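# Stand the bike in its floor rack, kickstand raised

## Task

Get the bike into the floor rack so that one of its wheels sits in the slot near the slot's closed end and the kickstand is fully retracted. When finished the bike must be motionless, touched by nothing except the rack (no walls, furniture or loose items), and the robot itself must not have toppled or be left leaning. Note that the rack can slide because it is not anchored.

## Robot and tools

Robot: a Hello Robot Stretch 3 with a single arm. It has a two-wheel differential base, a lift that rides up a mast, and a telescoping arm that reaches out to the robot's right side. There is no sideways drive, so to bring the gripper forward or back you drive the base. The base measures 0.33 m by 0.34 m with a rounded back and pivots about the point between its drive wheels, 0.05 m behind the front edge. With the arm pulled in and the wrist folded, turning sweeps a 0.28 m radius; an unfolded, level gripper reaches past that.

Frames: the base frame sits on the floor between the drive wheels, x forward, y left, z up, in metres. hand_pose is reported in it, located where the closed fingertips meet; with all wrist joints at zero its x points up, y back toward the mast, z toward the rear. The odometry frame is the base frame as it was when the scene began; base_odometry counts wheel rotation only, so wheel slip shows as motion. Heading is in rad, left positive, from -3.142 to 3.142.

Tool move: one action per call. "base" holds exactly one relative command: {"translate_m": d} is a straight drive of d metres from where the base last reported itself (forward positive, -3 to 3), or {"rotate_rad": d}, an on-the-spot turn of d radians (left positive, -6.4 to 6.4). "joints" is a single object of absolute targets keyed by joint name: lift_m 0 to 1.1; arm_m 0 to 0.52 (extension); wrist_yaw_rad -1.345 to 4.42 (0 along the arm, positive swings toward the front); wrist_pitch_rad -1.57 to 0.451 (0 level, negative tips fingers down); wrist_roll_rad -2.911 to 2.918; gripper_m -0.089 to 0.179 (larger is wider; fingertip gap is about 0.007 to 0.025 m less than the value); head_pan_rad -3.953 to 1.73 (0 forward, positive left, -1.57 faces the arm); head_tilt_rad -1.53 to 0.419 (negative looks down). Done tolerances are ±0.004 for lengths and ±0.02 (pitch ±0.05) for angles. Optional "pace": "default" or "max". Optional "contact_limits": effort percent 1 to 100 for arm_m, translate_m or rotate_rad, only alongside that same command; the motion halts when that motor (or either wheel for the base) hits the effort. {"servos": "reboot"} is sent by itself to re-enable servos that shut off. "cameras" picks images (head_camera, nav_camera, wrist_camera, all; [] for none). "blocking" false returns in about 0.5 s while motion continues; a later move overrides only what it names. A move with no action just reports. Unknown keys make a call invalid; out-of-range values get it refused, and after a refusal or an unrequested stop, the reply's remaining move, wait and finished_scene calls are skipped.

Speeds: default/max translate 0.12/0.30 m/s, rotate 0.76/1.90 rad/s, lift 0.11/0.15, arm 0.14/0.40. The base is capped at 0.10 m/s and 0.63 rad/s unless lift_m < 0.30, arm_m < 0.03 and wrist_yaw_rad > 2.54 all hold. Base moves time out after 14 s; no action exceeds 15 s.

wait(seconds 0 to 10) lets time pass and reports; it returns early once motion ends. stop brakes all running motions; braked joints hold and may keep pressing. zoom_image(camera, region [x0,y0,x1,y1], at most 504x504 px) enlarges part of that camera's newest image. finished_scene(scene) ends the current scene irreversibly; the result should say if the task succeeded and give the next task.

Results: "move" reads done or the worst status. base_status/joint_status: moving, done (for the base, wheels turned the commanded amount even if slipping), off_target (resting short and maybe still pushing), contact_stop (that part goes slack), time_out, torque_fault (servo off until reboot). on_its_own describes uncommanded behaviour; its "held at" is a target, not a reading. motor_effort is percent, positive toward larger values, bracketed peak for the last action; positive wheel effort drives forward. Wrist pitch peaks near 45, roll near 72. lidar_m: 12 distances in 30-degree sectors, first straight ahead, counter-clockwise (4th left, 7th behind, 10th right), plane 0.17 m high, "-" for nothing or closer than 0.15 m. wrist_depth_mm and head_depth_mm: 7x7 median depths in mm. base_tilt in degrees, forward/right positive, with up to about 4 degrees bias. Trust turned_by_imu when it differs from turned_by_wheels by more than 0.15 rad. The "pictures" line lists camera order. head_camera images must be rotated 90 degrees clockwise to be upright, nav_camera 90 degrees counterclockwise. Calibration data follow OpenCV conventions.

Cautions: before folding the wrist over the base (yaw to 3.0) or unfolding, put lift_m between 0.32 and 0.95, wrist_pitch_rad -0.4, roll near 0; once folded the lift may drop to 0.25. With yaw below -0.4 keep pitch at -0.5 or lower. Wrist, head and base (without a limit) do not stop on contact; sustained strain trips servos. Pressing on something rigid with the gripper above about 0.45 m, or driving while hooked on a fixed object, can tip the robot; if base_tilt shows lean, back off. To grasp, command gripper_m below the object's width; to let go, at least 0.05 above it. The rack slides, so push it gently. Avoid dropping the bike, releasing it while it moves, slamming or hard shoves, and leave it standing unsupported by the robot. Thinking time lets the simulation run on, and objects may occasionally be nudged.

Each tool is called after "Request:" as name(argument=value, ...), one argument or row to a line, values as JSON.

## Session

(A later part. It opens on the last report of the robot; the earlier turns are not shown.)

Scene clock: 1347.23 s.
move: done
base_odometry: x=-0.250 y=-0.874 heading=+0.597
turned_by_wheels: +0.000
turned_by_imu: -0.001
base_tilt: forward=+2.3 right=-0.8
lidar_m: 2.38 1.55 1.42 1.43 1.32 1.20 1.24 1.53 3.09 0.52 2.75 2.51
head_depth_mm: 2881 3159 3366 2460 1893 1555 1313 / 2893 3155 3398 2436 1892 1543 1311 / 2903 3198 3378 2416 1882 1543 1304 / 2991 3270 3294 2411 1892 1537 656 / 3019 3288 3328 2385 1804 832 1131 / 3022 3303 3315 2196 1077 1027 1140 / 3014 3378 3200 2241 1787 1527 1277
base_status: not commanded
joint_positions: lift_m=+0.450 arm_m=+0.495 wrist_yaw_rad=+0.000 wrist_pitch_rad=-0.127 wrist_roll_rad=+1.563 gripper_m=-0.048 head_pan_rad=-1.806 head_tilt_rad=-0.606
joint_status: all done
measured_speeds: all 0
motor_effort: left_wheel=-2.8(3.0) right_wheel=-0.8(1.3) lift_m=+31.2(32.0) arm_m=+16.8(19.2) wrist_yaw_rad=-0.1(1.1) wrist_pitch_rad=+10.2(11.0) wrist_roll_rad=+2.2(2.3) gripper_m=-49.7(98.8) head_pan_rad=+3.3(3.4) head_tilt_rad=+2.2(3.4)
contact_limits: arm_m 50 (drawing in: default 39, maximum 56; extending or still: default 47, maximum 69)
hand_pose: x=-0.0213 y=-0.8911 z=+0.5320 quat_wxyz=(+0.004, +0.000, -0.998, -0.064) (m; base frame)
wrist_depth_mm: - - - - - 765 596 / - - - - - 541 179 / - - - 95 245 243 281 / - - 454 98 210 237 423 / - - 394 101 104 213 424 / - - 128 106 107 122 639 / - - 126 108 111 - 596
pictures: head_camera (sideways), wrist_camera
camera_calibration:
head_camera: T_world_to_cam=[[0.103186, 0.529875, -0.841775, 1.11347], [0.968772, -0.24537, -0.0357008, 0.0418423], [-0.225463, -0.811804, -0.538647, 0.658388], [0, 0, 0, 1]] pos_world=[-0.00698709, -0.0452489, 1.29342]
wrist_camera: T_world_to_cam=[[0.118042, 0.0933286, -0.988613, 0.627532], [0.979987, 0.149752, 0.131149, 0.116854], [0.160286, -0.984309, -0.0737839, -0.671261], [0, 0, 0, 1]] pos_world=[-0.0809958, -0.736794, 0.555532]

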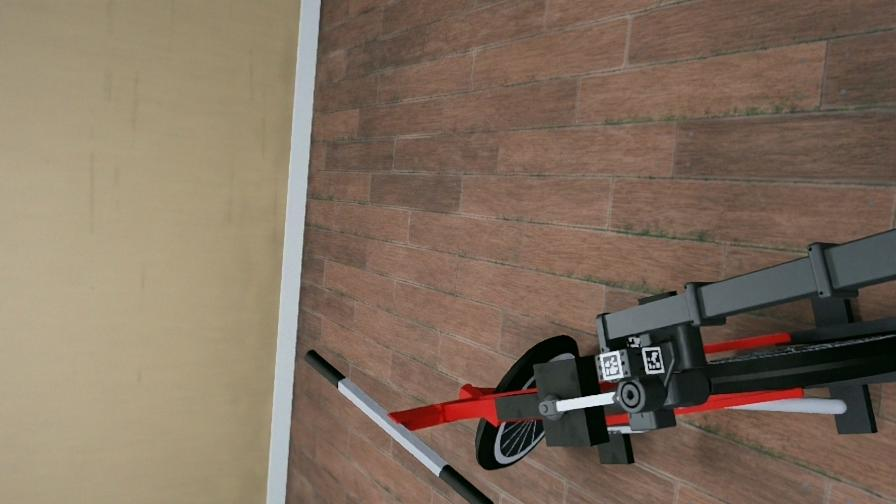

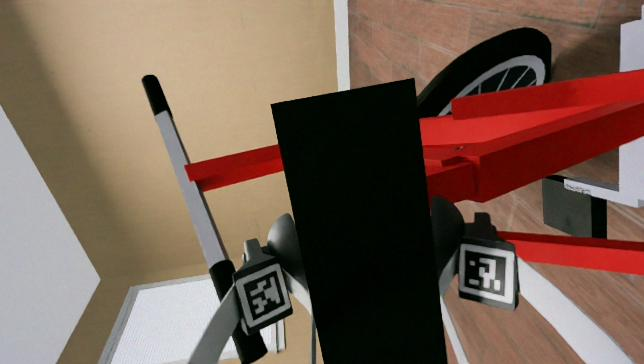

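Request:
move(
  joints={"arm_m": 0.42},
  contact_limits={"arm_m": 56},
  cameras=["wrist_camera", "head_camera"],
)

Request:
move(
  joints={"arm_m": 0.34},
  contact_limits={"arm_m": 56},
)

Scene clock: 1352.00 s.
move: done
base_odometry: x=-0.250 y=-0.874 heading=+0.597
turned_by_wheels: +0.000
turned_by_imu: -0.005
base_tilt: forward=+2.3 right=-0.8
lidar_m: 2.40 1.55 1.42 1.43 1.33 1.20 1.24 1.53 3.06 0.46 2.75 2.51
head_depth_mm: 2890 3168 3321 2470 1905 1562 1309 / 2888 3166 3395 2490 1921 1550 1303 / 2984 3232 3364 2420 1888 1550 1310 / 2969 3227 3356 2422 1880 1546 658 / 3009 3277 3377 2404 1742 776 1174 / 2970 3307 3273 1554 1072 843 1094 / 3100 3394 3290 2373 1851 1522 1296
base_status: not commanded
joint_positions: lift_m=+0.450 arm_m=+0.420 wrist_yaw_rad=-0.001 wrist_pitch_rad=-0.121 wrist_roll_rad=+1.566 gripper_m=-0.045 head_pan_rad=-1.805 head_tilt_rad=-0.604
joint_status: all done
measured_speeds: all 0
on_its_own: gripper_m is held at -0.046, not at your -0.050, by its stall guard, which is not easing now
motor_effort: left_wheel=-0.8(13.6) right_wheel=+3.6(15.9) lift_m=+23.8(33.9) arm_m=-5.9(29.1) wrist_yaw_rad=+1.6(23.5) wrist_pitch_rad=+9.3(10.9) wrist_roll_rad=+1.3(2.4) gripper_m=-18.2(19.2) head_pan_rad=+2.8(3.1) head_tilt_rad=+2.0(3.1)
contact_limits: arm_m 56 (drawing in: default 39, maximum 56; extending or still: default 47, maximum 69)
hand_pose: x=-0.0217 y=-0.8163 z=+0.5335 quat_wxyz=(+0.003, +0.000, -0.998, -0.061) (m; base frame)
wrist_depth_mm: - - - - - 561 613 / - - - 107 473 284 272 / - - 464 110 228 250 354 / - - - 114 118 850 463 / - - - 120 124 246 207 / - - 127 127 128 124 669 / - - - 133 136 936 637
pictures: head_camera (sideways), wrist_camera
camera_calibration:
head_camera: T_world_to_cam=[[0.10259, 0.528115, -0.842953, 1.11501], [0.968831, -0.245139, -0.0356716, 0.041804], [-0.22548, -0.81302, -0.536803, 0.655989], [0, 0, 0, 1]] pos_world=[-0.00697705, -0.045271, 1.29353]
wrist_camera: T_world_to_cam=[[0.121225, 0.0874188, -0.988768, 0.61735], [0.979868, 0.148647, 0.133276, 0.103805], [0.158628, -0.985019, -0.0676391, -0.601408], [0, 0, 0, 1]] pos_world=[-0.0811534, -0.661797, 0.555902]

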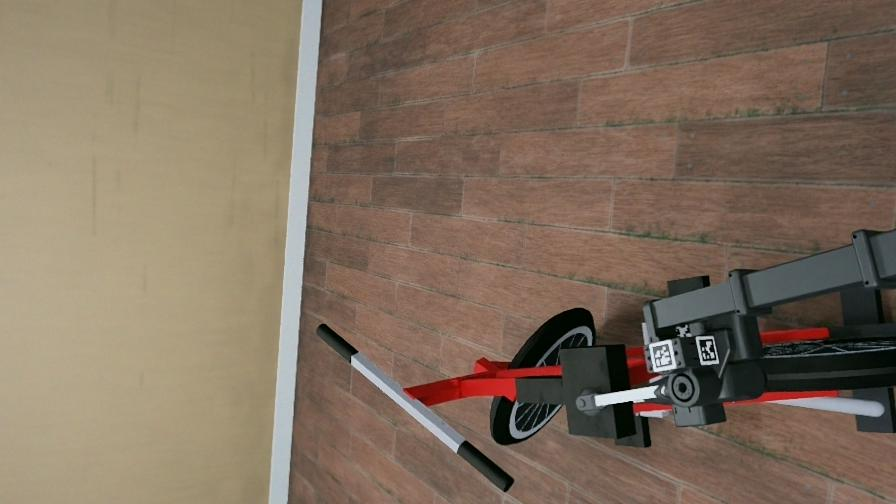

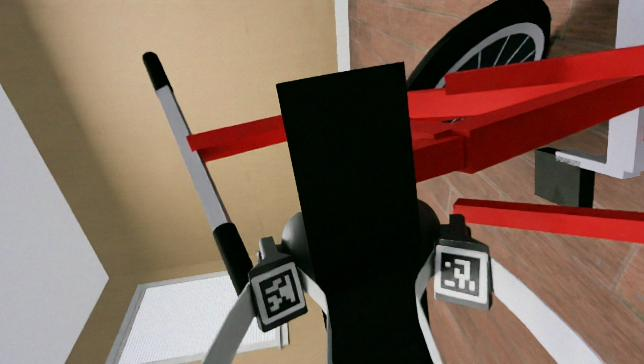

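Scene clock: 1353.80 s.
move: done
base_odometry: x=-0.250 y=-0.874 heading=+0.597
turned_by_wheels: +0.000
turned_by_imu: +0.000
base_tilt: forward=+2.3 right=-0.8
lidar_m: 2.40 1.56 1.42 1.43 1.32 1.20 1.24 1.53 3.08 0.45 2.76 2.51
head_depth_mm: 2878 3178 3350 2459 1907 1549 1315 / 2897 3202 3369 2444 1892 1534 1311 / 2903 3180 3405 2435 1887 1549 1312 / 2996 3233 3338 2426 1879 1533 1219 / 2996 3244 3364 2406 1714 755 940 / 3062 3324 3339 2214 1067 1329 1048 / 3054 3367 3273 2377 1837 1528 1288
base_status: not commanded
joint_positions: lift_m=+0.450 arm_m=+0.340 wrist_yaw_rad=+0.001 wrist_pitch_rad=-0.085 wrist_roll_rad=+1.568 gripper_m=-0.045 head_pan_rad=-1.805 head_tilt_rad=-0.604
joint_status: all done
measured_speeds: all 0
on_its_own: gripper_m is held at -0.046, not at your -0.050, by its stall guard, which is not easing now
motor_effort: left_wheel=+0.9(1.9) right_wheel=+0.1(4.0) lift_m=+23.1(30.1) arm_m=-16.9(25.9) wrist_yaw_rad=-0.6(8.9) wrist_pitch_rad=+2.5(9.6) wrist_roll_rad=+0.6(1.3) gripper_m=-13.3(19.2) head_pan_rad=+2.0(2.9) head_tilt_rad=+1.2(2.3)
contact_limits: arm_m 56 (drawing in: default 39, maximum 56; extending or still: default 47, maximum 69)
hand_pose: x=-0.0210 y=-0.7382 z=+0.5428 quat_wxyz=(+0.002, +0.001, -0.999, -0.043) (m; base frame)
wrist_depth_mm: - - - - - 652 372 / - - - - 614 331 351 / - - 557 175 286 325 407 / - - - 185 - 536 477 / - - - 148 - - 665 / - - - 127 124 - 688 / - - - - - 943 738
pictures: head_camera (sideways), nav_camera (sideways), wrist_camera
camera_calibration:
head_camera: T_world_to_cam=[[0.102569, 0.528033, -0.843007, 1.11508], [0.968831, -0.24514, -0.0356702, 0.0418022], [-0.22549, -0.813073, -0.536719, 0.655879], [0, 0, 0, 1]] pos_world=[-0.0069771, -0.0452718, 1.29353]
nav_camera: T_world_to_cam=[[-0.18683, -0.52659, 0.829336, -1.03761], [-0.969637, 0.23444, -0.0695776, 0.142997], [-0.157791, -0.817154, -0.554402, 0.679045], [0, 0, 0, 1]] pos_world=[0.0519459, -0.0250349, 1.24694]
wrist_camera: T_world_to_cam=[[0.122635, 0.0512771, -0.991126, 0.594257], [0.979277, 0.15593, 0.129237, 0.0978566], [0.161173, -0.986436, -0.031092, -0.544804], [0, 0, 0, 1]] pos_world=[-0.0808981, -0.583145, 0.559398]

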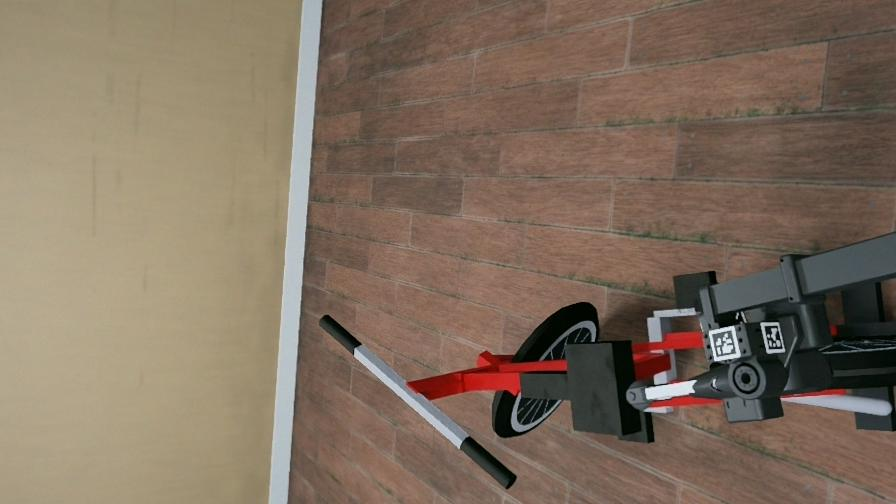

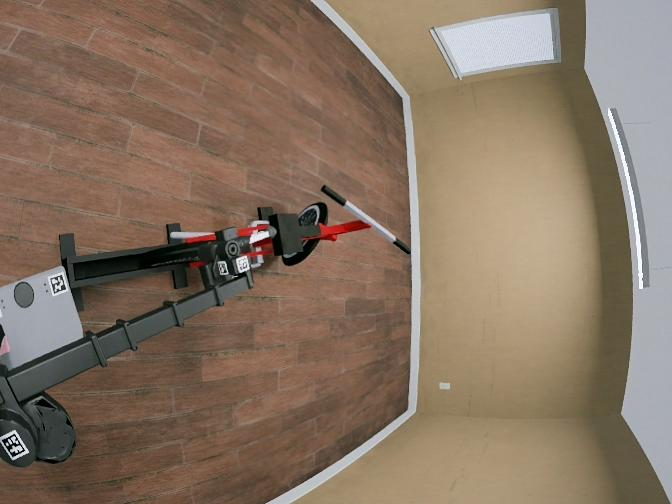

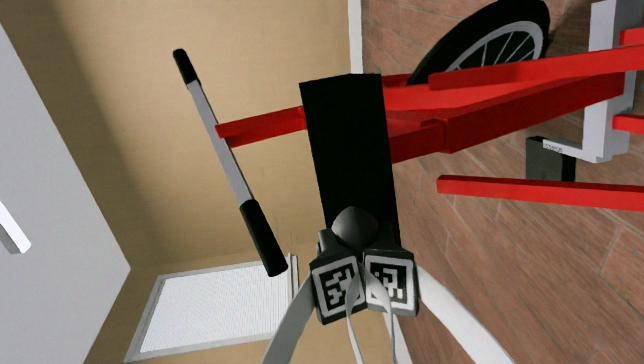

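Request:
move(
  joints={"gripper_m": 0.1},
  cameras=[],
)

Request:
move(
  joints={"arm_m": 0.455},
  contact_limits={"arm_m": 50},
  cameras=["wrist_camera", "head_camera"],
)

Scene clock: 1363.80 s.
move: done
base_odometry: x=-0.250 y=-0.874 heading=+0.597
turned_by_wheels: +0.000
turned_by_imu: -0.001
base_tilt: forward=+2.3 right=-0.8
lidar_m: 2.40 1.55 1.42 1.43 1.33 1.20 1.24 1.54 3.06 0.45 2.75 2.51
head_depth_mm: 2900 3147 3379 2465 1895 1562 1317 / 2919 3154 3384 2438 1916 1548 1312 / 2941 3256 3410 2426 1896 1547 1308 / 2973 3246 3385 2428 1901 1537 1220 / 3009 3331 3352 2412 1704 754 944 / 3021 3339 3341 2216 1068 1013 1038 / 3042 3340 3269 2353 1842 1517 1288
base_status: not commanded
joint_positions: lift_m=+0.450 arm_m=+0.340 wrist_yaw_rad=+0.001 wrist_pitch_rad=-0.085 wrist_roll_rad=+1.568 gripper_m=+0.100 head_pan_rad=-1.805 head_tilt_rad=-0.604
joint_status: all done
measured_speeds: all 0
motor_effort: left_wheel=+1.0(1.2) right_wheel=+0.4(0.8) lift_m=+25.3(25.5) arm_m=+19.0(19.0) wrist_yaw_rad=-2.0(2.4) wrist_pitch_rad=+2.4(3.2) wrist_roll_rad=+0.8(0.8) gripper_m=+1.2(80.2) head_pan_rad=+2.4(3.2) head_tilt_rad=+1.8(2.3)
contact_limits: arm_m 56 (drawing in: default 39, maximum 56; extending or still: default 47, maximum 69)
hand_pose: x=-0.0210 y=-0.7382 z=+0.5428 quat_wxyz=(+0.002, +0.001, -0.999, -0.043) (m; base frame)
wrist_depth_mm: - - - - - 644 374 / - - - - 596 329 347 / - - 555 176 293 328 406 / - - - 185 - 513 484 / - - 437 196 199 142 681 / - - 132 - - 122 643 / - - - - - - 722
pictures: none
No camera images: "cameras" was empty.

Scene clock: 1365.90 s.
move: done
base_odometry: x=-0.250 y=-0.874 heading=+0.597
turned_by_wheels: +0.000
turned_by_imu: -0.001
base_tilt: forward=+2.3 right=-0.8
lidar_m: 2.41 1.55 1.42 1.43 1.32 1.20 1.24 1.53 3.08 0.45 2.75 2.50
head_depth_mm: 2954 3162 3338 2436 1929 1554 1313 / 2929 3179 3340 2448 1891 1555 1311 / 2932 3272 3428 2430 1892 1554 1303 / 2977 3251 3337 2417 1883 1548 657 / 3010 3297 3314 2420 1675 803 1214 / 3024 3322 3251 2199 1046 879 1075 / 3031 3391 3212 2372 1863 1514 1291
base_status: not commanded
joint_positions: lift_m=+0.450 arm_m=+0.455 wrist_yaw_rad=+0.001 wrist_pitch_rad=-0.120 wrist_roll_rad=+1.568 gripper_m=+0.100 head_pan_rad=-1.805 head_tilt_rad=-0.604
joint_status: all done
measured_speeds: all 0
motor_effort: left_wheel=+0.9(1.1) right_wheel=+0.5(0.9) lift_m=+25.9(26.1) arm_m=+20.8(22.0) wrist_yaw_rad=-1.0(2.6) wrist_pitch_rad=+8.9(9.3) wrist_roll_rad=+0.4(0.9) gripper_m=-1.6(1.9) head_pan_rad=+2.7(3.1) head_tilt_rad=+1.4(2.3)
contact_limits: arm_m 50 (drawing in: default 39, maximum 56; extending or still: default 47, maximum 69)
hand_pose: x=-0.0211 y=-0.8515 z=+0.5340 quat_wxyz=(+0.002, +0.001, -0.998, -0.060) (m; base frame)
wrist_depth_mm: - - - 57 58 497 519 / - - - 59 61 165 225 / - - - 62 63 184 218 / - - - 65 - 806 416 / - - 329 68 - 125 177 / - - 130 72 73 119 584 / - - 133 75 79 877 659
pictures: head_camera (sideways), wrist_camera
camera_calibration:
head_camera: T_world_to_cam=[[0.102569, 0.528033, -0.843007, 1.11508], [0.968831, -0.24514, -0.0356702, 0.0418022], [-0.22549, -0.813073, -0.536719, 0.65588], [0, 0, 0, 1]] pos_world=[-0.00697711, -0.0452718, 1.29353]
wrist_camera: T_world_to_cam=[[0.12327, 0.0857249, -0.988664, 0.619387], [0.979281, 0.150785, 0.135174, 0.109224], [0.160664, -0.984843, -0.0653615, -0.637137], [0, 0, 0, 1]] pos_world=[-0.0809483, -0.697046, 0.555957]

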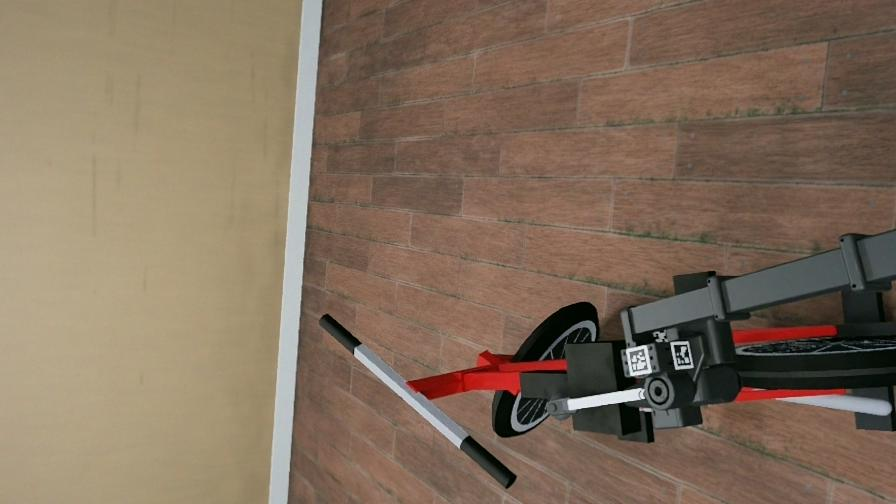

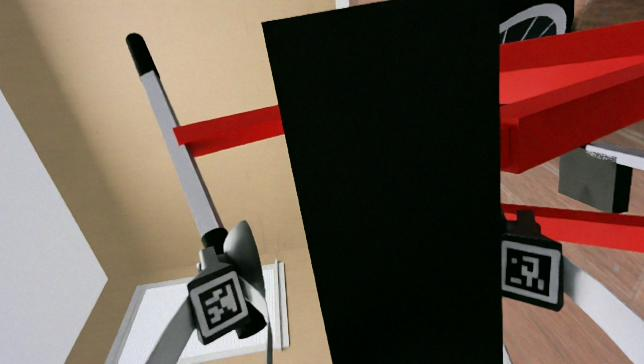

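Request:
move(
  joints={"gripper_m": -0.06, "arm_m": 0.44},
  cameras=[],
)

Request:
move(
  joints={"arm_m": 0.38},
  contact_limits={"arm_m": 56},
  cameras=["wrist_camera", "head_camera"],
)

Scene clock: 1375.37 s.
move: done
base_odometry: x=-0.250 y=-0.874 heading=+0.597
turned_by_wheels: +0.000
turned_by_imu: -0.001
base_tilt: forward=+2.3 right=-0.8
lidar_m: 2.41 1.56 1.42 1.44 1.32 1.20 1.24 1.53 3.08 0.45 2.76 2.52
head_depth_mm: 2893 3163 3394 2441 1913 1559 1317 / 2916 3157 3363 2451 1879 1551 1310 / 2895 3225 3366 2439 1889 1543 1309 / 2958 3221 3336 2407 1886 1536 660 / 2986 3271 3357 2413 1716 794 1207 / 3035 3364 3285 2210 1067 865 1077 / 3023 3387 3257 2383 1840 1522 1293
base_status: not commanded
joint_positions: lift_m=+0.450 arm_m=+0.440 wrist_yaw_rad=+0.000 wrist_pitch_rad=-0.137 wrist_roll_rad=+1.566 gripper_m=-0.058 head_pan_rad=-1.805 head_tilt_rad=-0.604
joint_status: all done
measured_speeds: all 0
motor_effort: left_wheel=+0.6(1.1) right_wheel=+0.5(0.9) lift_m=+35.0(35.4) arm_m=-20.2(21.4) wrist_yaw_rad=+1.2(1.7) wrist_pitch_rad=+12.2(13.1) wrist_roll_rad=+1.0(1.3) gripper_m=-55.6(99.2) head_pan_rad=+2.6(3.2) head_tilt_rad=+1.2(2.3)
hand_pose: x=-0.0213 y=-0.8355 z=+0.5296 quat_wxyz=(+0.003, +0.000, -0.998, -0.069) (m; base frame)
wrist_depth_mm: - - - - 515 535 564 / - - - 75 77 226 255 / - - - 77 79 208 331 / - - - 81 84 835 432 / - - 329 85 89 150 186 / - - 128 89 93 120 643 / - - 124 95 97 - 607
pictures: none
No camera images: "cameras" was empty.

Scene clock: 1377.53 s.
move: done
base_odometry: x=-0.250 y=-0.874 heading=+0.597
turned_by_wheels: +0.000
turned_by_imu: -0.057
base_tilt: forward=+2.3 right=-0.7
lidar_m: 2.51 1.59 1.42 1.42 1.37 1.21 1.24 1.48 2.76 0.39 2.81 2.50
head_depth_mm: 2900 3194 3422 2452 1914 1564 1316 / 2916 3228 3375 2437 1911 1539 1306 / 2947 3212 3400 2429 1887 1547 1304 / 2951 3236 3398 2391 1884 1546 673 / 2978 3309 3342 2396 1566 746 1081 / 2974 3302 3308 2140 1203 869 1048 / 3003 3281 3315 2362 1788 1515 1287
base_status: not commanded
joint_positions: lift_m=+0.450 arm_m=+0.380 wrist_yaw_rad=-0.008 wrist_pitch_rad=-0.133 wrist_roll_rad=+1.577 gripper_m=-0.055 head_pan_rad=-1.805 head_tilt_rad=-0.604
joint_status: all done
measured_speeds: all 0
on_its_own: gripper_m is held at -0.056, not at your -0.060, by its stall guard, which is not easing now
motor_effort: left_wheel=-0.9(12.2) right_wheel=+4.7(14.5) lift_m=+34.7(35.4) arm_m=+9.5(31.7) wrist_yaw_rad=+7.4(23.3) wrist_pitch_rad=+11.7(12.7) wrist_roll_rad=-2.4(2.5) gripper_m=-21.2(56.1) head_pan_rad=+2.5(3.3) head_tilt_rad=+1.0(2.4)
contact_limits: arm_m 56 (drawing in: default 39, maximum 56; extending or still: default 47, maximum 69)
hand_pose: x=-0.0234 y=-0.7757 z=+0.5305 quat_wxyz=(-0.003, -0.004, -0.998, -0.067) (m; base frame)
wrist_depth_mm: - - - - 75 542 554 / - - - 74 76 238 252 / - - - 77 79 206 334 / - - - 81 84 810 432 / - - 314 84 89 150 188 / - - 127 89 93 120 639 / - - 124 95 98 - 592
pictures: head_camera (sideways), wrist_camera
camera_calibration:
head_camera: T_world_to_cam=[[0.102568, 0.528033, -0.843007, 1.11508], [0.968831, -0.245139, -0.0356702, 0.0418022], [-0.225489, -0.813073, -0.536719, 0.65588], [0, 0, 0, 1]] pos_world=[-0.00697708, -0.0452718, 1.29353]
wrist_camera: T_world_to_cam=[[0.132492, 0.0980474, -0.986323, 0.618276], [0.97958, 0.138872, 0.145391, 0.0858553], [0.151228, -0.985445, -0.0776458, -0.556563], [0, 0, 0, 1]] pos_world=[-0.081851, -0.621005, 0.554122]

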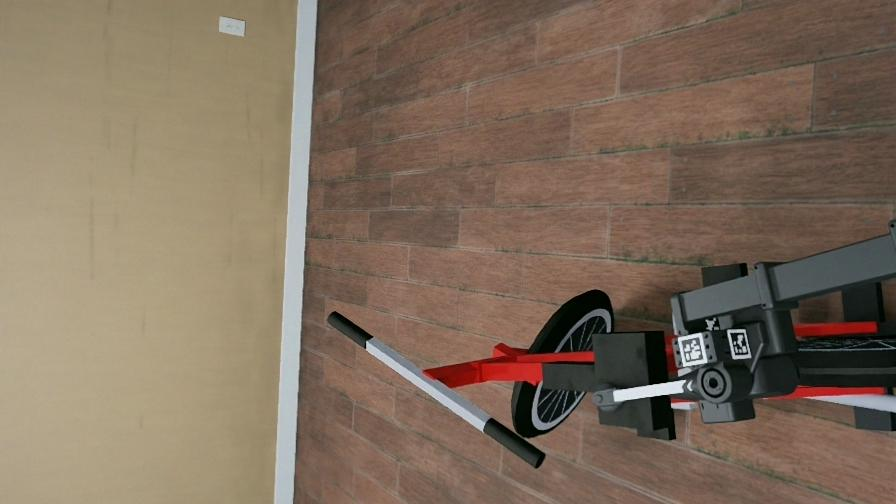

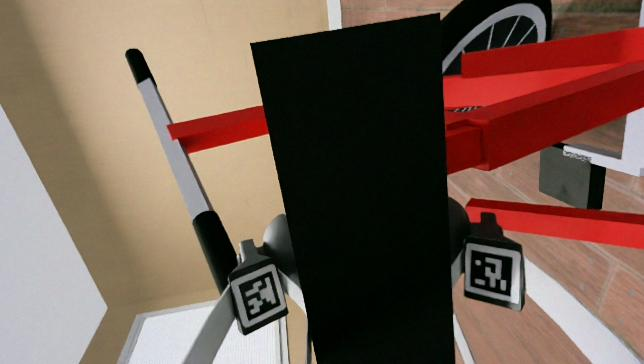

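Request:
move(
  joints={"head_pan_rad": -2.2, "head_tilt_rad": -1.1},
)

Scene clock: 1386.87 s.
move: done
base_odometry: x=-0.250 y=-0.874 heading=+0.597
turned_by_wheels: +0.000
turned_by_imu: -0.001
base_tilt: forward=+2.3 right=-0.8
lidar_m: 2.52 1.59 1.42 1.43 1.37 1.21 1.24 1.48 2.76 0.39 2.82 2.51
head_depth_mm: 2003 1879 1670 1498 1352 1236 518 / 2178 1879 1656 1495 1340 1233 534 / 2153 1886 1661 1489 1340 1228 549 / 2131 1852 1644 1478 1331 582 984 / 2123 1845 1633 1462 639 1186 986 / 2125 1825 1625 1440 1279 1185 1104 / 2097 1821 1627 791 1075 1204 1112
base_status: not commanded
joint_positions: lift_m=+0.450 arm_m=+0.380 wrist_yaw_rad=-0.008 wrist_pitch_rad=-0.133 wrist_roll_rad=+1.577 gripper_m=-0.055 head_pan_rad=-2.194 head_tilt_rad=-1.086
joint_status: all done
measured_speeds: all 0
on_its_own: gripper_m is held at -0.056, not at your -0.060, by its stall guard, which is not easing now
motor_effort: left_wheel=-0.9(1.1) right_wheel=+4.7(5.5) lift_m=+34.2(34.7) arm_m=-20.7(21.5) wrist_yaw_rad=+7.0(7.9) wrist_pitch_rad=+11.7(12.2) wrist_roll_rad=-2.3(2.5) gripper_m=-20.7(21.2) head_pan_rad=-2.1(4.6) head_tilt_rad=-6.4(7.1)
contact_limits: arm_m 56 (drawing in: default 39, maximum 56; extending or still: default 47, maximum 69)
hand_pose: x=-0.0234 y=-0.7757 z=+0.5305 quat_wxyz=(-0.003, -0.004, -0.998, -0.067) (m; base frame)
wrist_depth_mm: - - - - 74 540 567 / - - - 74 76 236 252 / - - - 77 79 206 332 / - - - 81 83 796 424 / - - 315 85 89 149 187 / - - 128 89 93 121 648 / - - 124 95 98 - 594
pictures: head_camera (sideways), nav_camera (sideways), wrist_camera
camera_calibration:
head_camera: T_world_to_cam=[[0.487749, 0.717282, -0.497601, 0.662618], [0.813941, -0.579715, -0.0378224, 0.0455255], [-0.315596, -0.38657, -0.866581, 1.08542], [0, 0, 0, 1]] pos_world=[-0.0176902, -0.0292993, 1.27205]
nav_camera: T_world_to_cam=[[-0.56025, -0.677148, 0.477064, -0.576296], [-0.789537, 0.61073, -0.0603345, 0.129823], [-0.250502, -0.410462, -0.876795, 1.09887], [0, 0, 0, 1]] pos_world=[0.0549004, -0.0184788, 1.24625]
wrist_camera: T_world_to_cam=[[0.132493, 0.098047, -0.986323, 0.618272], [0.97958, 0.138869, 0.145391, 0.0858484], [0.151225, -0.985445, -0.0776457, -0.556526], [0, 0, 0, 1]] pos_world=[-0.0818512, -0.620967, 0.554122]

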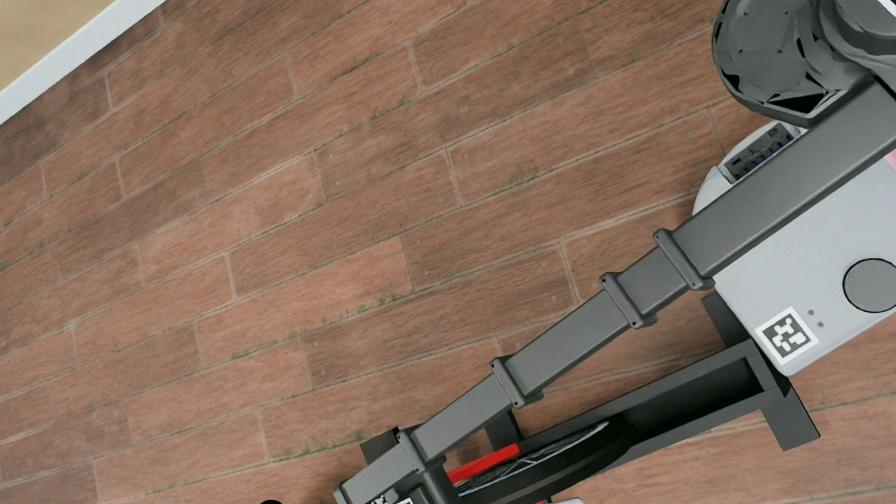

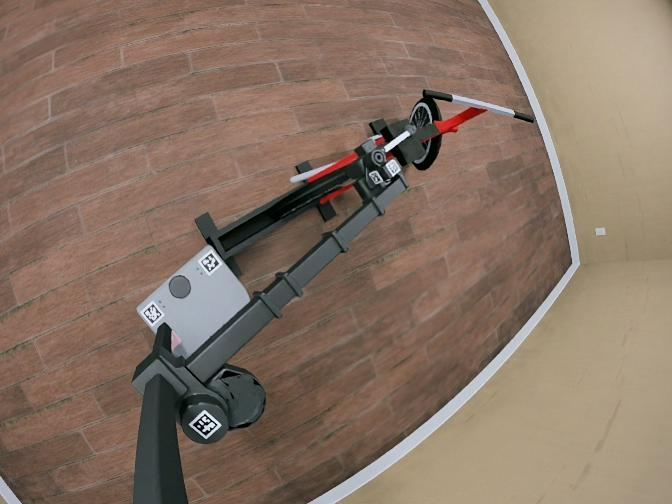

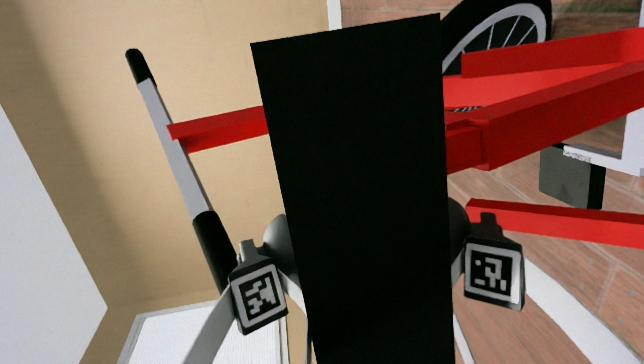

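Request:
move(
  joints={"gripper_m": 0.1},
  cameras=[],
)

Request:
move(
  joints={"arm_m": 0.2},
  cameras=[],
)

Request:
move(
  base={"rotate_rad": -0.16},
  contact_limits={"rotate_rad": 60},
)

Scene clock: 1408.70 s.
move: done
base_odometry: x=-0.250 y=-0.874 heading=+0.597
turned_by_wheels: +0.000
turned_by_imu: -0.001
base_tilt: forward=+2.3 right=-0.8
lidar_m: 2.52 1.60 1.42 1.42 1.37 1.21 1.25 1.48 2.76 0.39 2.82 2.50
head_depth_mm: 1996 1901 1676 1493 1358 1234 519 / 2163 1887 1665 1482 1350 1230 534 / 2154 1899 1659 1474 1347 1230 549 / 2136 1846 1646 1473 1338 583 985 / 2112 1849 1640 1464 637 1180 991 / 2108 1835 1620 1447 1280 1179 1108 / 2098 1822 1622 792 1081 1187 1114
base_status: not commanded
joint_positions: lift_m=+0.450 arm_m=+0.380 wrist_yaw_rad=-0.003 wrist_pitch_rad=-0.105 wrist_roll_rad=+1.577 gripper_m=+0.100 head_pan_rad=-2.194 head_tilt_rad=-1.086
joint_status: all done
measured_speeds: all 0
motor_effort: left_wheel=-1.1(1.3) right_wheel=+5.1(5.7) lift_m=+24.0(34.1) arm_m=-17.0(18.8) wrist_yaw_rad=+2.0(8.1) wrist_pitch_rad=+6.1(12.2) wrist_roll_rad=-2.5(2.6) gripper_m=+0.9(79.0) head_pan_rad=-2.0(2.8) head_tilt_rad=-6.6(7.2)
contact_limits: arm_m 56 (drawing in: default 39, maximum 56; extending or still: default 47, maximum 69)
hand_pose: x=-0.0221 y=-0.7773 z=+0.5377 quat_wxyz=(-0.003, -0.002, -0.999, -0.053) (m; base frame)
wrist_depth_mm: - - - - 72 507 536 / - - - - 75 224 238 / - - 422 76 77 196 250 / - - 379 81 82 804 422 / - - 322 84 87 128 190 / - - 131 88 91 118 619 / - - - - 97 915 674
pictures: none
No camera images: "cameras" was empty.

Scene clock: 1411.27 s.
move: done
base_odometry: x=-0.250 y=-0.874 heading=+0.597
turned_by_wheels: +0.000
turned_by_imu: -0.001
base_tilt: forward=+2.3 right=-0.8
lidar_m: 2.52 1.59 1.42 1.42 1.37 1.21 1.24 1.48 2.75 0.39 2.81 2.50
head_depth_mm: 1999 1893 1673 1498 1354 1238 518 / 2161 1877 1660 1486 1351 1232 536 / 2149 1869 1647 1484 1338 1229 548 / 2139 1876 1646 1475 1329 581 987 / 2115 1852 1640 1475 639 1182 990 / 2093 1846 1622 1455 1086 1181 1108 / 2094 1821 1614 1230 998 1193 1106
base_status: not commanded
joint_positions: lift_m=+0.450 arm_m=+0.200 wrist_yaw_rad=-0.001 wrist_pitch_rad=-0.093 wrist_roll_rad=+1.577 gripper_m=+0.100 head_pan_rad=-2.194 head_tilt_rad=-1.086
joint_status: all done
measured_speeds: all 0
motor_effort: left_wheel=-1.0(1.3) right_wheel=+4.3(5.4) lift_m=+25.7(25.8) arm_m=-18.6(20.3) wrist_yaw_rad=+0.0(2.5) wrist_pitch_rad=+4.1(6.6) wrist_roll_rad=-2.3(2.5) gripper_m=+0.9(1.8) head_pan_rad=-2.3(3.1) head_tilt_rad=-6.2(7.2)
hand_pose: x=-0.0216 y=-0.5979 z=+0.5407 quat_wxyz=(-0.003, -0.001, -0.999, -0.047) (m; base frame)
wrist_depth_mm: - - - - - 753 553 / - - - - 673 426 282 / - - - 260 389 567 236 / - - - 271 - 569 287 / - - - 283 - 142 670 / - - 131 - - 121 634 / - - - - - - 720
pictures: none
No camera images: "cameras" was empty.

Scene clock: 1412.47 s.
move: done
base_odometry: x=-0.250 y=-0.874 heading=+0.437
turned_by_wheels: -0.160
turned_by_imu: -0.159
base_tilt: forward=+2.3 right=-0.8
lidar_m: 2.51 1.76 1.43 1.41 1.49 1.22 1.21 1.36 2.11 0.39 3.09 2.52
head_depth_mm: 1665 1803 1670 1497 1349 1236 518 / 1909 1880 1668 1493 1348 1237 534 / 2091 1868 1654 1476 1343 1227 549 / 2119 1862 1642 1482 1344 582 984 / 2113 1856 1632 1463 642 1204 998 / 2118 1838 1642 1459 1276 1197 1095 / 2101 1831 1615 1452 980 1179 1104
base_status: done
joint_positions: lift_m=+0.450 arm_m=+0.200 wrist_yaw_rad=-0.001 wrist_pitch_rad=-0.093 wrist_roll_rad=+1.577 gripper_m=+0.100 head_pan_rad=-2.195 head_tilt_rad=-1.086
joint_status: not commanded
measured_speeds: all 0
motor_effort: left_wheel=+5.7(9.7) right_wheel=-4.8(9.1) lift_m=+26.9(26.9) arm_m=-18.1(18.9) wrist_yaw_rad=+0.6(2.1) wrist_pitch_rad=+3.8(4.7) wrist_roll_rad=-2.4(2.5) gripper_m=+0.2(1.7) head_pan_rad=-2.7(3.0) head_tilt_rad=-6.4(6.9)
contact_limits: rotate_rad 60 (maximum 100)
hand_pose: x=-0.0216 y=-0.5979 z=+0.5407 quat_wxyz=(-0.003, -0.001, -0.999, -0.047) (m; base frame)
wrist_depth_mm: - - - - - 889 611 / - - - - - 865 409 / - - - - - 803 476 / - - - - 718 534 495 / - - - 346 398 142 293 / - - 131 283 - 122 221 / - - - 460 - - 694
pictures: head_camera (sideways), nav_camera (sideways), wrist_camera
camera_calibration:
head_camera: T_world_to_cam=[[0.488045, 0.717315, -0.497264, 0.662176], [0.813802, -0.57991, -0.0378206, 0.045524], [-0.315498, -0.386216, -0.866775, 1.08568], [0, 0, 0, 1]] pos_world=[-0.0176908, -0.0292838, 1.27203]
nav_camera: T_world_to_cam=[[-0.560531, -0.677157, 0.476723, -0.575849], [-0.789368, 0.61095, -0.060321, 0.129805], [-0.250407, -0.410121, -0.876982, 1.09912], [0, 0, 0, 1]] pos_world=[0.0549083, -0.0184737, 1.24625]
wrist_camera: T_world_to_cam=[[0.131729, 0.0589809, -0.98953, 0.589016], [0.978522, 0.151935, 0.13932, 0.0689117], [0.158562, -0.986629, -0.0376998, -0.402915], [0, 0, 0, 1]] pos_world=[-0.0811351, -0.442739, 0.558059]

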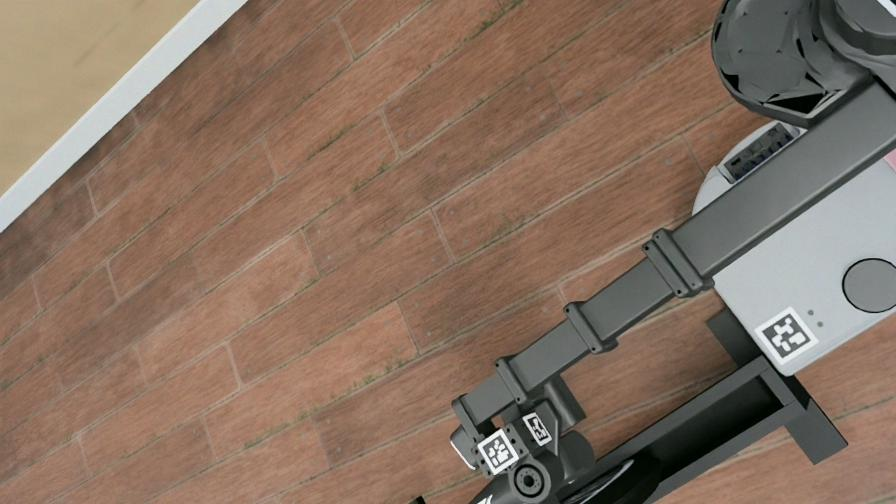

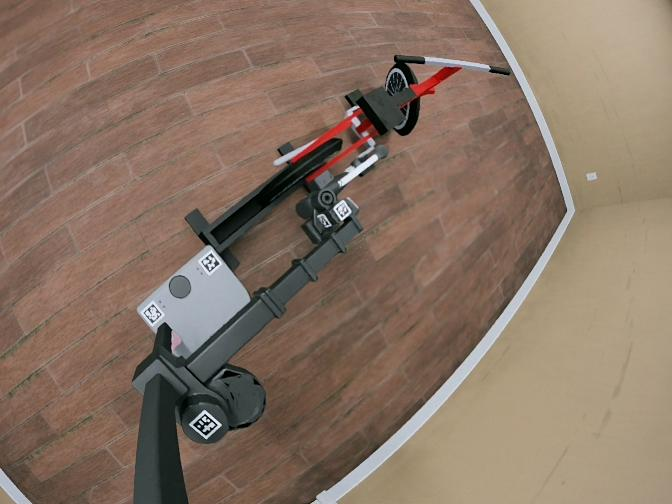

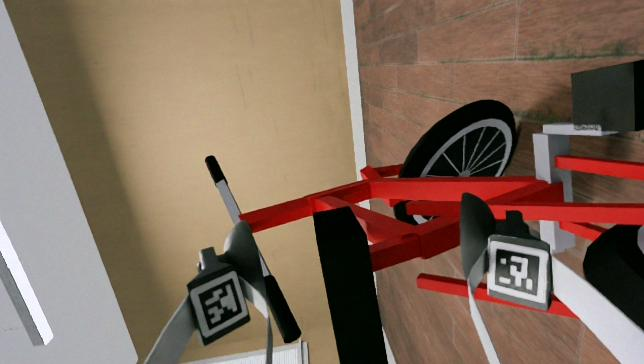

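Request:
move(
  base={"rotate_rad": 0.045},
  contact_limits={"rotate_rad": 60},
  cameras=[],
)

Request:
move(
  base={"translate_m": 0.068},
  contact_limits={"translate_m": 60},
)

Scene clock: 1426.70 s.
move: done
base_odometry: x=-0.250 y=-0.874 heading=+0.482
turned_by_wheels: +0.045
turned_by_imu: +0.044
base_tilt: forward=+2.3 right=-0.8
lidar_m: 2.50 1.70 1.42 1.42 1.47 1.21 1.21 1.39 2.26 0.39 3.00 2.51
head_depth_mm: 1727 1829 1658 1486 1351 1239 518 / 2028 1870 1664 1488 1359 1227 535 / 2157 1874 1653 1495 1338 1233 549 / 2159 1868 1647 1470 1351 582 980 / 2132 1826 1636 1475 640 1192 999 / 2121 1833 1644 1459 1175 1197 1102 / 2093 1831 1626 1427 972 1174 1108
base_status: done
joint_positions: lift_m=+0.450 arm_m=+0.200 wrist_yaw_rad=-0.001 wrist_pitch_rad=-0.093 wrist_roll_rad=+1.577 gripper_m=+0.100 head_pan_rad=-2.195 head_tilt_rad=-1.086
joint_status: not commanded
measured_speeds: all 0
motor_effort: left_wheel=-3.4(3.5) right_wheel=+6.2(6.9) lift_m=+28.0(28.9) arm_m=-17.1(17.3) wrist_yaw_rad=+0.7(1.9) wrist_pitch_rad=+4.3(4.6) wrist_roll_rad=-2.3(2.5) gripper_m=+1.1(2.1) head_pan_rad=-2.0(2.6) head_tilt_rad=-6.2(7.0)
contact_limits: rotate_rad 60 (maximum 100)
hand_pose: x=-0.0216 y=-0.5979 z=+0.5407 quat_wxyz=(-0.003, -0.001, -0.999, -0.047) (m; base frame)
wrist_depth_mm: - - - - - 864 602 / - - - - - 829 392 / - - - - 781 779 572 / - - - 639 432 419 291 / - - - 275 383 142 255 / - - 131 285 - 121 208 / - - - - - - 726
pictures: none
No camera images: "cameras" was empty.

Scene clock: 1428.50 s.
move: done
base_odometry: x=-0.190 y=-0.842 heading=+0.482
turned_by_wheels: +0.000
turned_by_imu: +0.000
base_tilt: forward=+2.3 right=-0.8
lidar_m: 2.44 1.69 1.41 1.40 1.54 1.27 1.28 1.47 2.38 0.39 2.94 2.45
head_depth_mm: 1840 1866 1678 1504 1359 1236 518 / 2062 1885 1664 1495 1351 1241 535 / 2147 1882 1644 1491 1336 1227 549 / 2152 1880 1638 1471 1341 584 986 / 2143 1838 1635 1459 639 1086 1002 / 2106 1833 1631 1460 1046 1184 1119 / 2095 1823 1622 1263 1013 1213 1109
base_status: done
joint_positions: lift_m=+0.450 arm_m=+0.200 wrist_yaw_rad=-0.001 wrist_pitch_rad=-0.093 wrist_roll_rad=+1.577 gripper_m=+0.100 head_pan_rad=-2.195 head_tilt_rad=-1.086
joint_status: not commanded
measured_speeds: all 0
motor_effort: left_wheel=+1.4(6.3) right_wheel=+5.6(10.2) lift_m=+26.4(28.1) arm_m=-16.2(17.3) wrist_yaw_rad=+0.4(2.1) wrist_pitch_rad=+4.2(4.7) wrist_roll_rad=-2.3(2.5) gripper_m=+1.2(1.7) head_pan_rad=-2.5(2.9) head_tilt_rad=-6.5(7.1)
contact_limits: translate_m 60 (maximum 100)
hand_pose: x=-0.0216 y=-0.5979 z=+0.5407 quat_wxyz=(-0.003, -0.001, -0.999, -0.047) (m; base frame)
wrist_depth_mm: - - - - - 883 399 / - - - - - 728 429 / - - - 260 397 455 264 / - - - 266 864 504 284 / - - 498 278 - 142 681 / - - 131 - - 121 633 / - - - - - - 702
pictures: head_camera (sideways), nav_camera (sideways), wrist_camera
camera_calibration:
head_camera: T_world_to_cam=[[0.488054, 0.717312, -0.49726, 0.662171], [0.813795, -0.579919, -0.0378206, 0.045524], [-0.3155, -0.386209, -0.866777, 1.08568], [0, 0, 0, 1]] pos_world=[-0.0176911, -0.0292834, 1.27203]
nav_camera: T_world_to_cam=[[-0.56054, -0.677152, 0.476718, -0.575844], [-0.789361, 0.610959, -0.0603208, 0.129804], [-0.250409, -0.410115, -0.876984, 1.09912], [0, 0, 0, 1]] pos_world=[0.0549083, -0.018474, 1.24625]
wrist_camera: T_world_to_cam=[[0.131728, 0.0589834, -0.98953, 0.589022], [0.978519, 0.151954, 0.13932, 0.0689174], [0.158581, -0.986626, -0.0376998, -0.402914], [0, 0, 0, 1]] pos_world=[-0.0811332, -0.44274, 0.558063]

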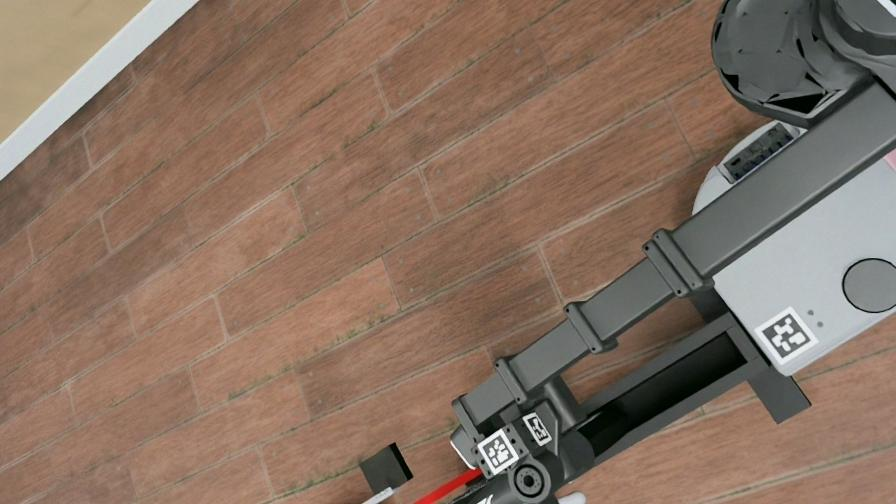

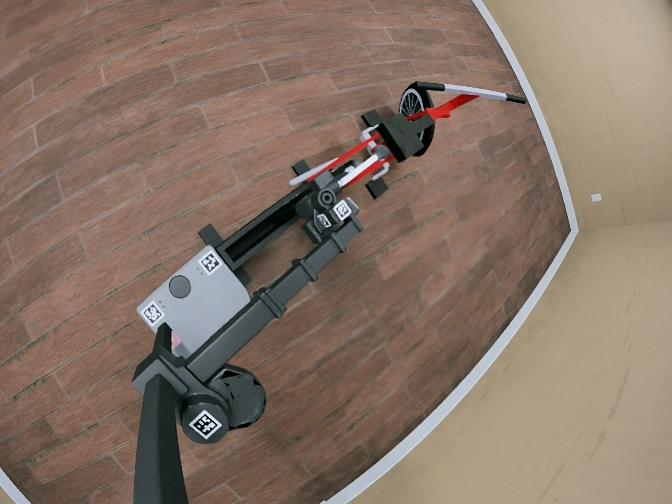

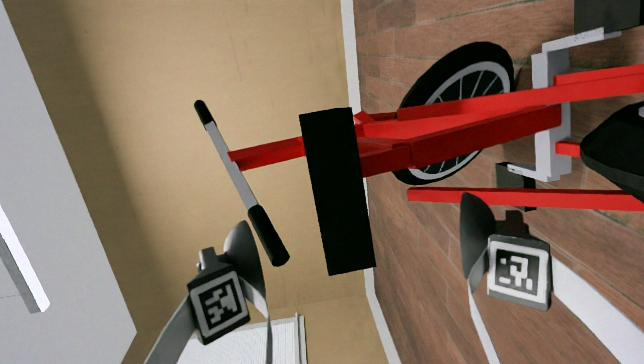

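Request:
move(
  joints={"arm_m": 0.385, "lift_m": 0.455},
  contact_limits={"arm_m": 50},
  cameras=["wrist_camera"],
)

Request:
move(
  joints={"gripper_m": -0.07},
  cameras=[],
)

Request:
move(
  joints={"arm_m": 0.31},
  contact_limits={"arm_m": 56},
)

Scene clock: 1440.00 s.
move: done
base_odometry: x=-0.190 y=-0.842 heading=+0.482
turned_by_wheels: +0.000
turned_by_imu: -0.001
base_tilt: forward=+2.3 right=-0.8
lidar_m: 2.44 1.69 1.41 1.41 1.54 1.28 1.28 1.47 2.38 0.39 2.93 2.45
head_depth_mm: 1859 1878 1672 1503 1356 1240 515 / 2060 1884 1658 1489 1350 1231 530 / 2141 1875 1647 1474 1346 1221 544 / 2128 1849 1645 1469 1338 577 983 / 2130 1850 1642 1475 633 1181 1000 / 2097 1856 1630 1443 1270 1194 1111 / 2118 1828 1617 994 1116 1204 1113
base_status: not commanded
joint_positions: lift_m=+0.455 arm_m=+0.385 wrist_yaw_rad=+0.005 wrist_pitch_rad=-0.121 wrist_roll_rad=+1.577 gripper_m=+0.100 head_pan_rad=-2.195 head_tilt_rad=-1.086
joint_status: all done
measured_speeds: all 0
motor_effort: left_wheel=+1.4(1.8) right_wheel=+2.2(6.5) lift_m=+28.7(30.0) arm_m=+11.1(21.0) wrist_yaw_rad=-3.6(4.9) wrist_pitch_rad=+9.3(9.8) wrist_roll_rad=-2.3(2.6) gripper_m=-0.6(2.4) head_pan_rad=-2.4(2.9) head_tilt_rad=-6.6(6.8)
contact_limits: arm_m 50 (drawing in: default 39, maximum 56; extending or still: default 47, maximum 69); translate_m 60 (maximum 100)
hand_pose: x=-0.0202 y=-0.7814 z=+0.5387 quat_wxyz=(-0.002, +0.002, -0.998, -0.061) (m; base frame)
wrist_depth_mm: - - - - - 698 603 / - - - - 530 557 544 / - - - 78 80 222 250 / - - 439 81 83 203 415 / - - 359 84 86 126 411 / - - 129 86 89 120 115 / - - 129 90 91 853 678
pictures: wrist_camera
camera_calibration:
wrist_camera: T_world_to_cam=[[0.131289, 0.0872797, -0.987495, 0.61866], [0.977733, 0.153098, 0.143523, 0.0944318], [0.16371, -0.984349, -0.0652362, -0.567621], [0, 0, 0, 1]] pos_world=[-0.0806272, -0.627191, 0.560341]

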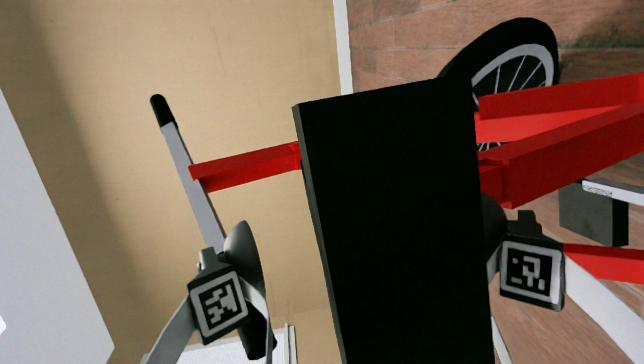

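Scene clock: 1442.63 s.
move: done
base_odometry: x=-0.190 y=-0.842 heading=+0.482
turned_by_wheels: +0.000
turned_by_imu: -0.001
base_tilt: forward=+2.3 right=-0.8
lidar_m: 2.44 1.69 1.41 1.41 1.54 1.28 1.28 1.47 2.37 0.39 2.93 2.45
head_depth_mm: 1838 1872 1688 1498 1359 1236 515 / 2059 1883 1652 1491 1348 1226 531 / 2153 1866 1651 1481 1341 1226 544 / 2154 1862 1650 1460 1331 577 981 / 2117 1860 1637 1472 634 1191 1004 / 2094 1836 1618 1445 1272 1188 1119 / 2096 1823 1600 993 1112 1208 1113
base_status: not commanded
joint_positions: lift_m=+0.455 arm_m=+0.385 wrist_yaw_rad=+0.002 wrist_pitch_rad=-0.153 wrist_roll_rad=+1.566 gripper_m=-0.067 head_pan_rad=-2.195 head_tilt_rad=-1.086
joint_status: all done
measured_speeds: all 0
on_its_own: wrist_pitch_rad is at rest, and its effort (+15.0) is outside its rest range (-8 to +12)
motor_effort: left_wheel=+1.5(1.7) right_wheel=+2.6(2.7) lift_m=+36.8(37.2) arm_m=-17.6(19.8) wrist_yaw_rad=-2.1(4.3) wrist_pitch_rad=+15.0(15.9) wrist_roll_rad=+1.4(2.5) gripper_m=-61.7(99.0) head_pan_rad=-1.8(2.9) head_tilt_rad=-6.0(6.9)
contact_limits: arm_m 50 (drawing in: default 39, maximum 56; extending or still: default 47, maximum 69); translate_m 60 (maximum 100)
hand_pose: x=-0.0209 y=-0.7795 z=+0.5306 quat_wxyz=(+0.003, +0.001, -0.997, -0.077) (m; base frame)
wrist_depth_mm: - - - - - 710 569 / - - - - 558 606 330 / - - - 79 82 233 265 / - - 429 83 85 212 372 / - - 356 85 88 152 438 / - - 128 87 90 121 185 / - - 125 91 94 - 580
pictures: none
No camera images: "cameras" was empty.

Scene clock: 1444.50 s.
move: done
base_odometry: x=-0.190 y=-0.842 heading=+0.481
turned_by_wheels: +0.000
turned_by_imu: -0.060
base_tilt: forward=+2.3 right=-0.7
lidar_m: 2.43 1.76 1.42 1.40 1.53 1.31 1.29 1.43 2.20 0.32 3.05 2.45
head_depth_mm: 1739 1851 1672 1497 1351 1233 513 / 1989 1875 1643 1487 1347 1229 531 / 2115 1862 1653 1479 1339 1215 544 / 2136 1844 1634 1470 1336 577 983 / 2120 1846 1637 1457 634 1180 1002 / 2086 1831 1630 1443 1269 1167 1116 / 2097 1824 1605 729 976 1210 1109
base_status: not commanded
joint_positions: lift_m=+0.455 arm_m=+0.310 wrist_yaw_rad=-0.023 wrist_pitch_rad=-0.149 wrist_roll_rad=+1.573 gripper_m=-0.059 head_pan_rad=-2.195 head_tilt_rad=-1.089
joint_status: all done
measured_speeds: all 0
on_its_own: gripper_m is held at -0.060, not at your -0.070, by its stall guard, which is still easing; wrist_yaw_rad is at rest, and its effort (+20.8) is outside its rest range (-9 to +9); wrist_pitch_rad is at rest, and its effort (+14.8) is outside its rest range (-8 to +12)
motor_effort: left_wheel=-7.4(14.2) right_wheel=+11.8(16.7) lift_m=+42.4(42.4) arm_m=-27.2(32.6) wrist_yaw_rad=+20.8(31.4) wrist_pitch_rad=+14.8(15.4) wrist_roll_rad=-1.1(1.7) gripper_m=-22.6(61.6) head_pan_rad=-2.3(2.9) head_tilt_rad=-5.4(6.6)
contact_limits: arm_m 56 (drawing in: default 39, maximum 56; extending or still: default 47, maximum 69); translate_m 60 (maximum 100)
hand_pose: x=-0.0272 y=-0.7046 z=+0.5315 quat_wxyz=(-0.002, -0.012, -0.997, -0.075) (m; base frame)
wrist_depth_mm: - - - - - 612 584 / - - - - 540 575 169 / - - - 77 80 226 263 / - - 433 81 84 210 401 / - - 344 84 87 151 436 / - - 127 87 90 121 190 / - - 127 91 94 - 593
pictures: head_camera (sideways), nav_camera (sideways), wrist_camera
camera_calibration:
head_camera: T_world_to_cam=[[0.489038, 0.717894, -0.49545, 0.659807], [0.813535, -0.580285, -0.0378108, 0.0455127], [-0.314646, -0.384575, -0.867813, 1.08702], [0, 0, 0, 1]] pos_world=[-0.0176701, -0.0292203, 1.27195]
nav_camera: T_world_to_cam=[[-0.561477, -0.677661, 0.474888, -0.573454], [-0.788965, 0.611478, -0.0602481, 0.129707], [-0.249556, -0.408498, -0.877981, 1.10041], [0, 0, 0, 1]] pos_world=[0.0549663, -0.0184056, 1.24628]
wrist_camera: T_world_to_cam=[[0.130851, 0.112068, -0.985048, 0.621907], [0.981954, 0.122194, 0.144342, 0.0684045], [0.136543, -0.986159, -0.0940563, -0.478051], [0, 0, 0, 1]] pos_world=[-0.0832731, -0.549488, 0.55777]

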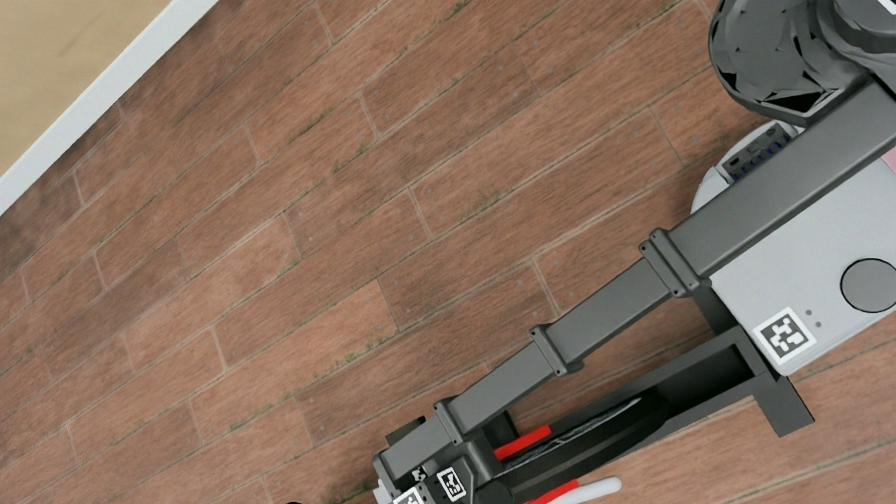

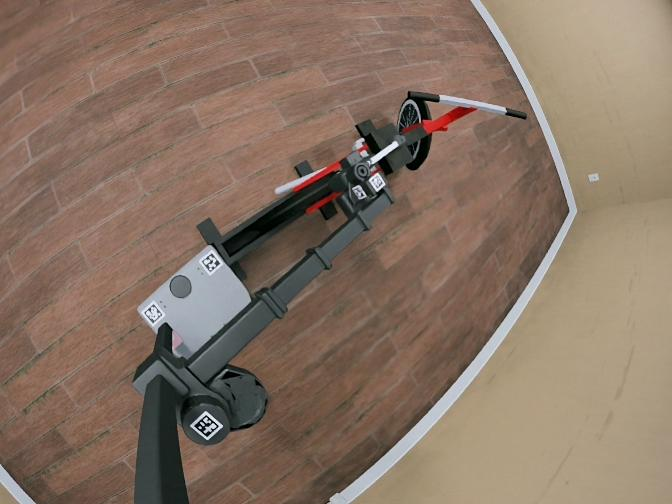

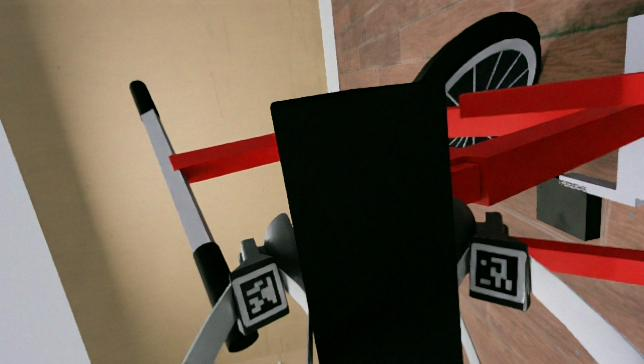

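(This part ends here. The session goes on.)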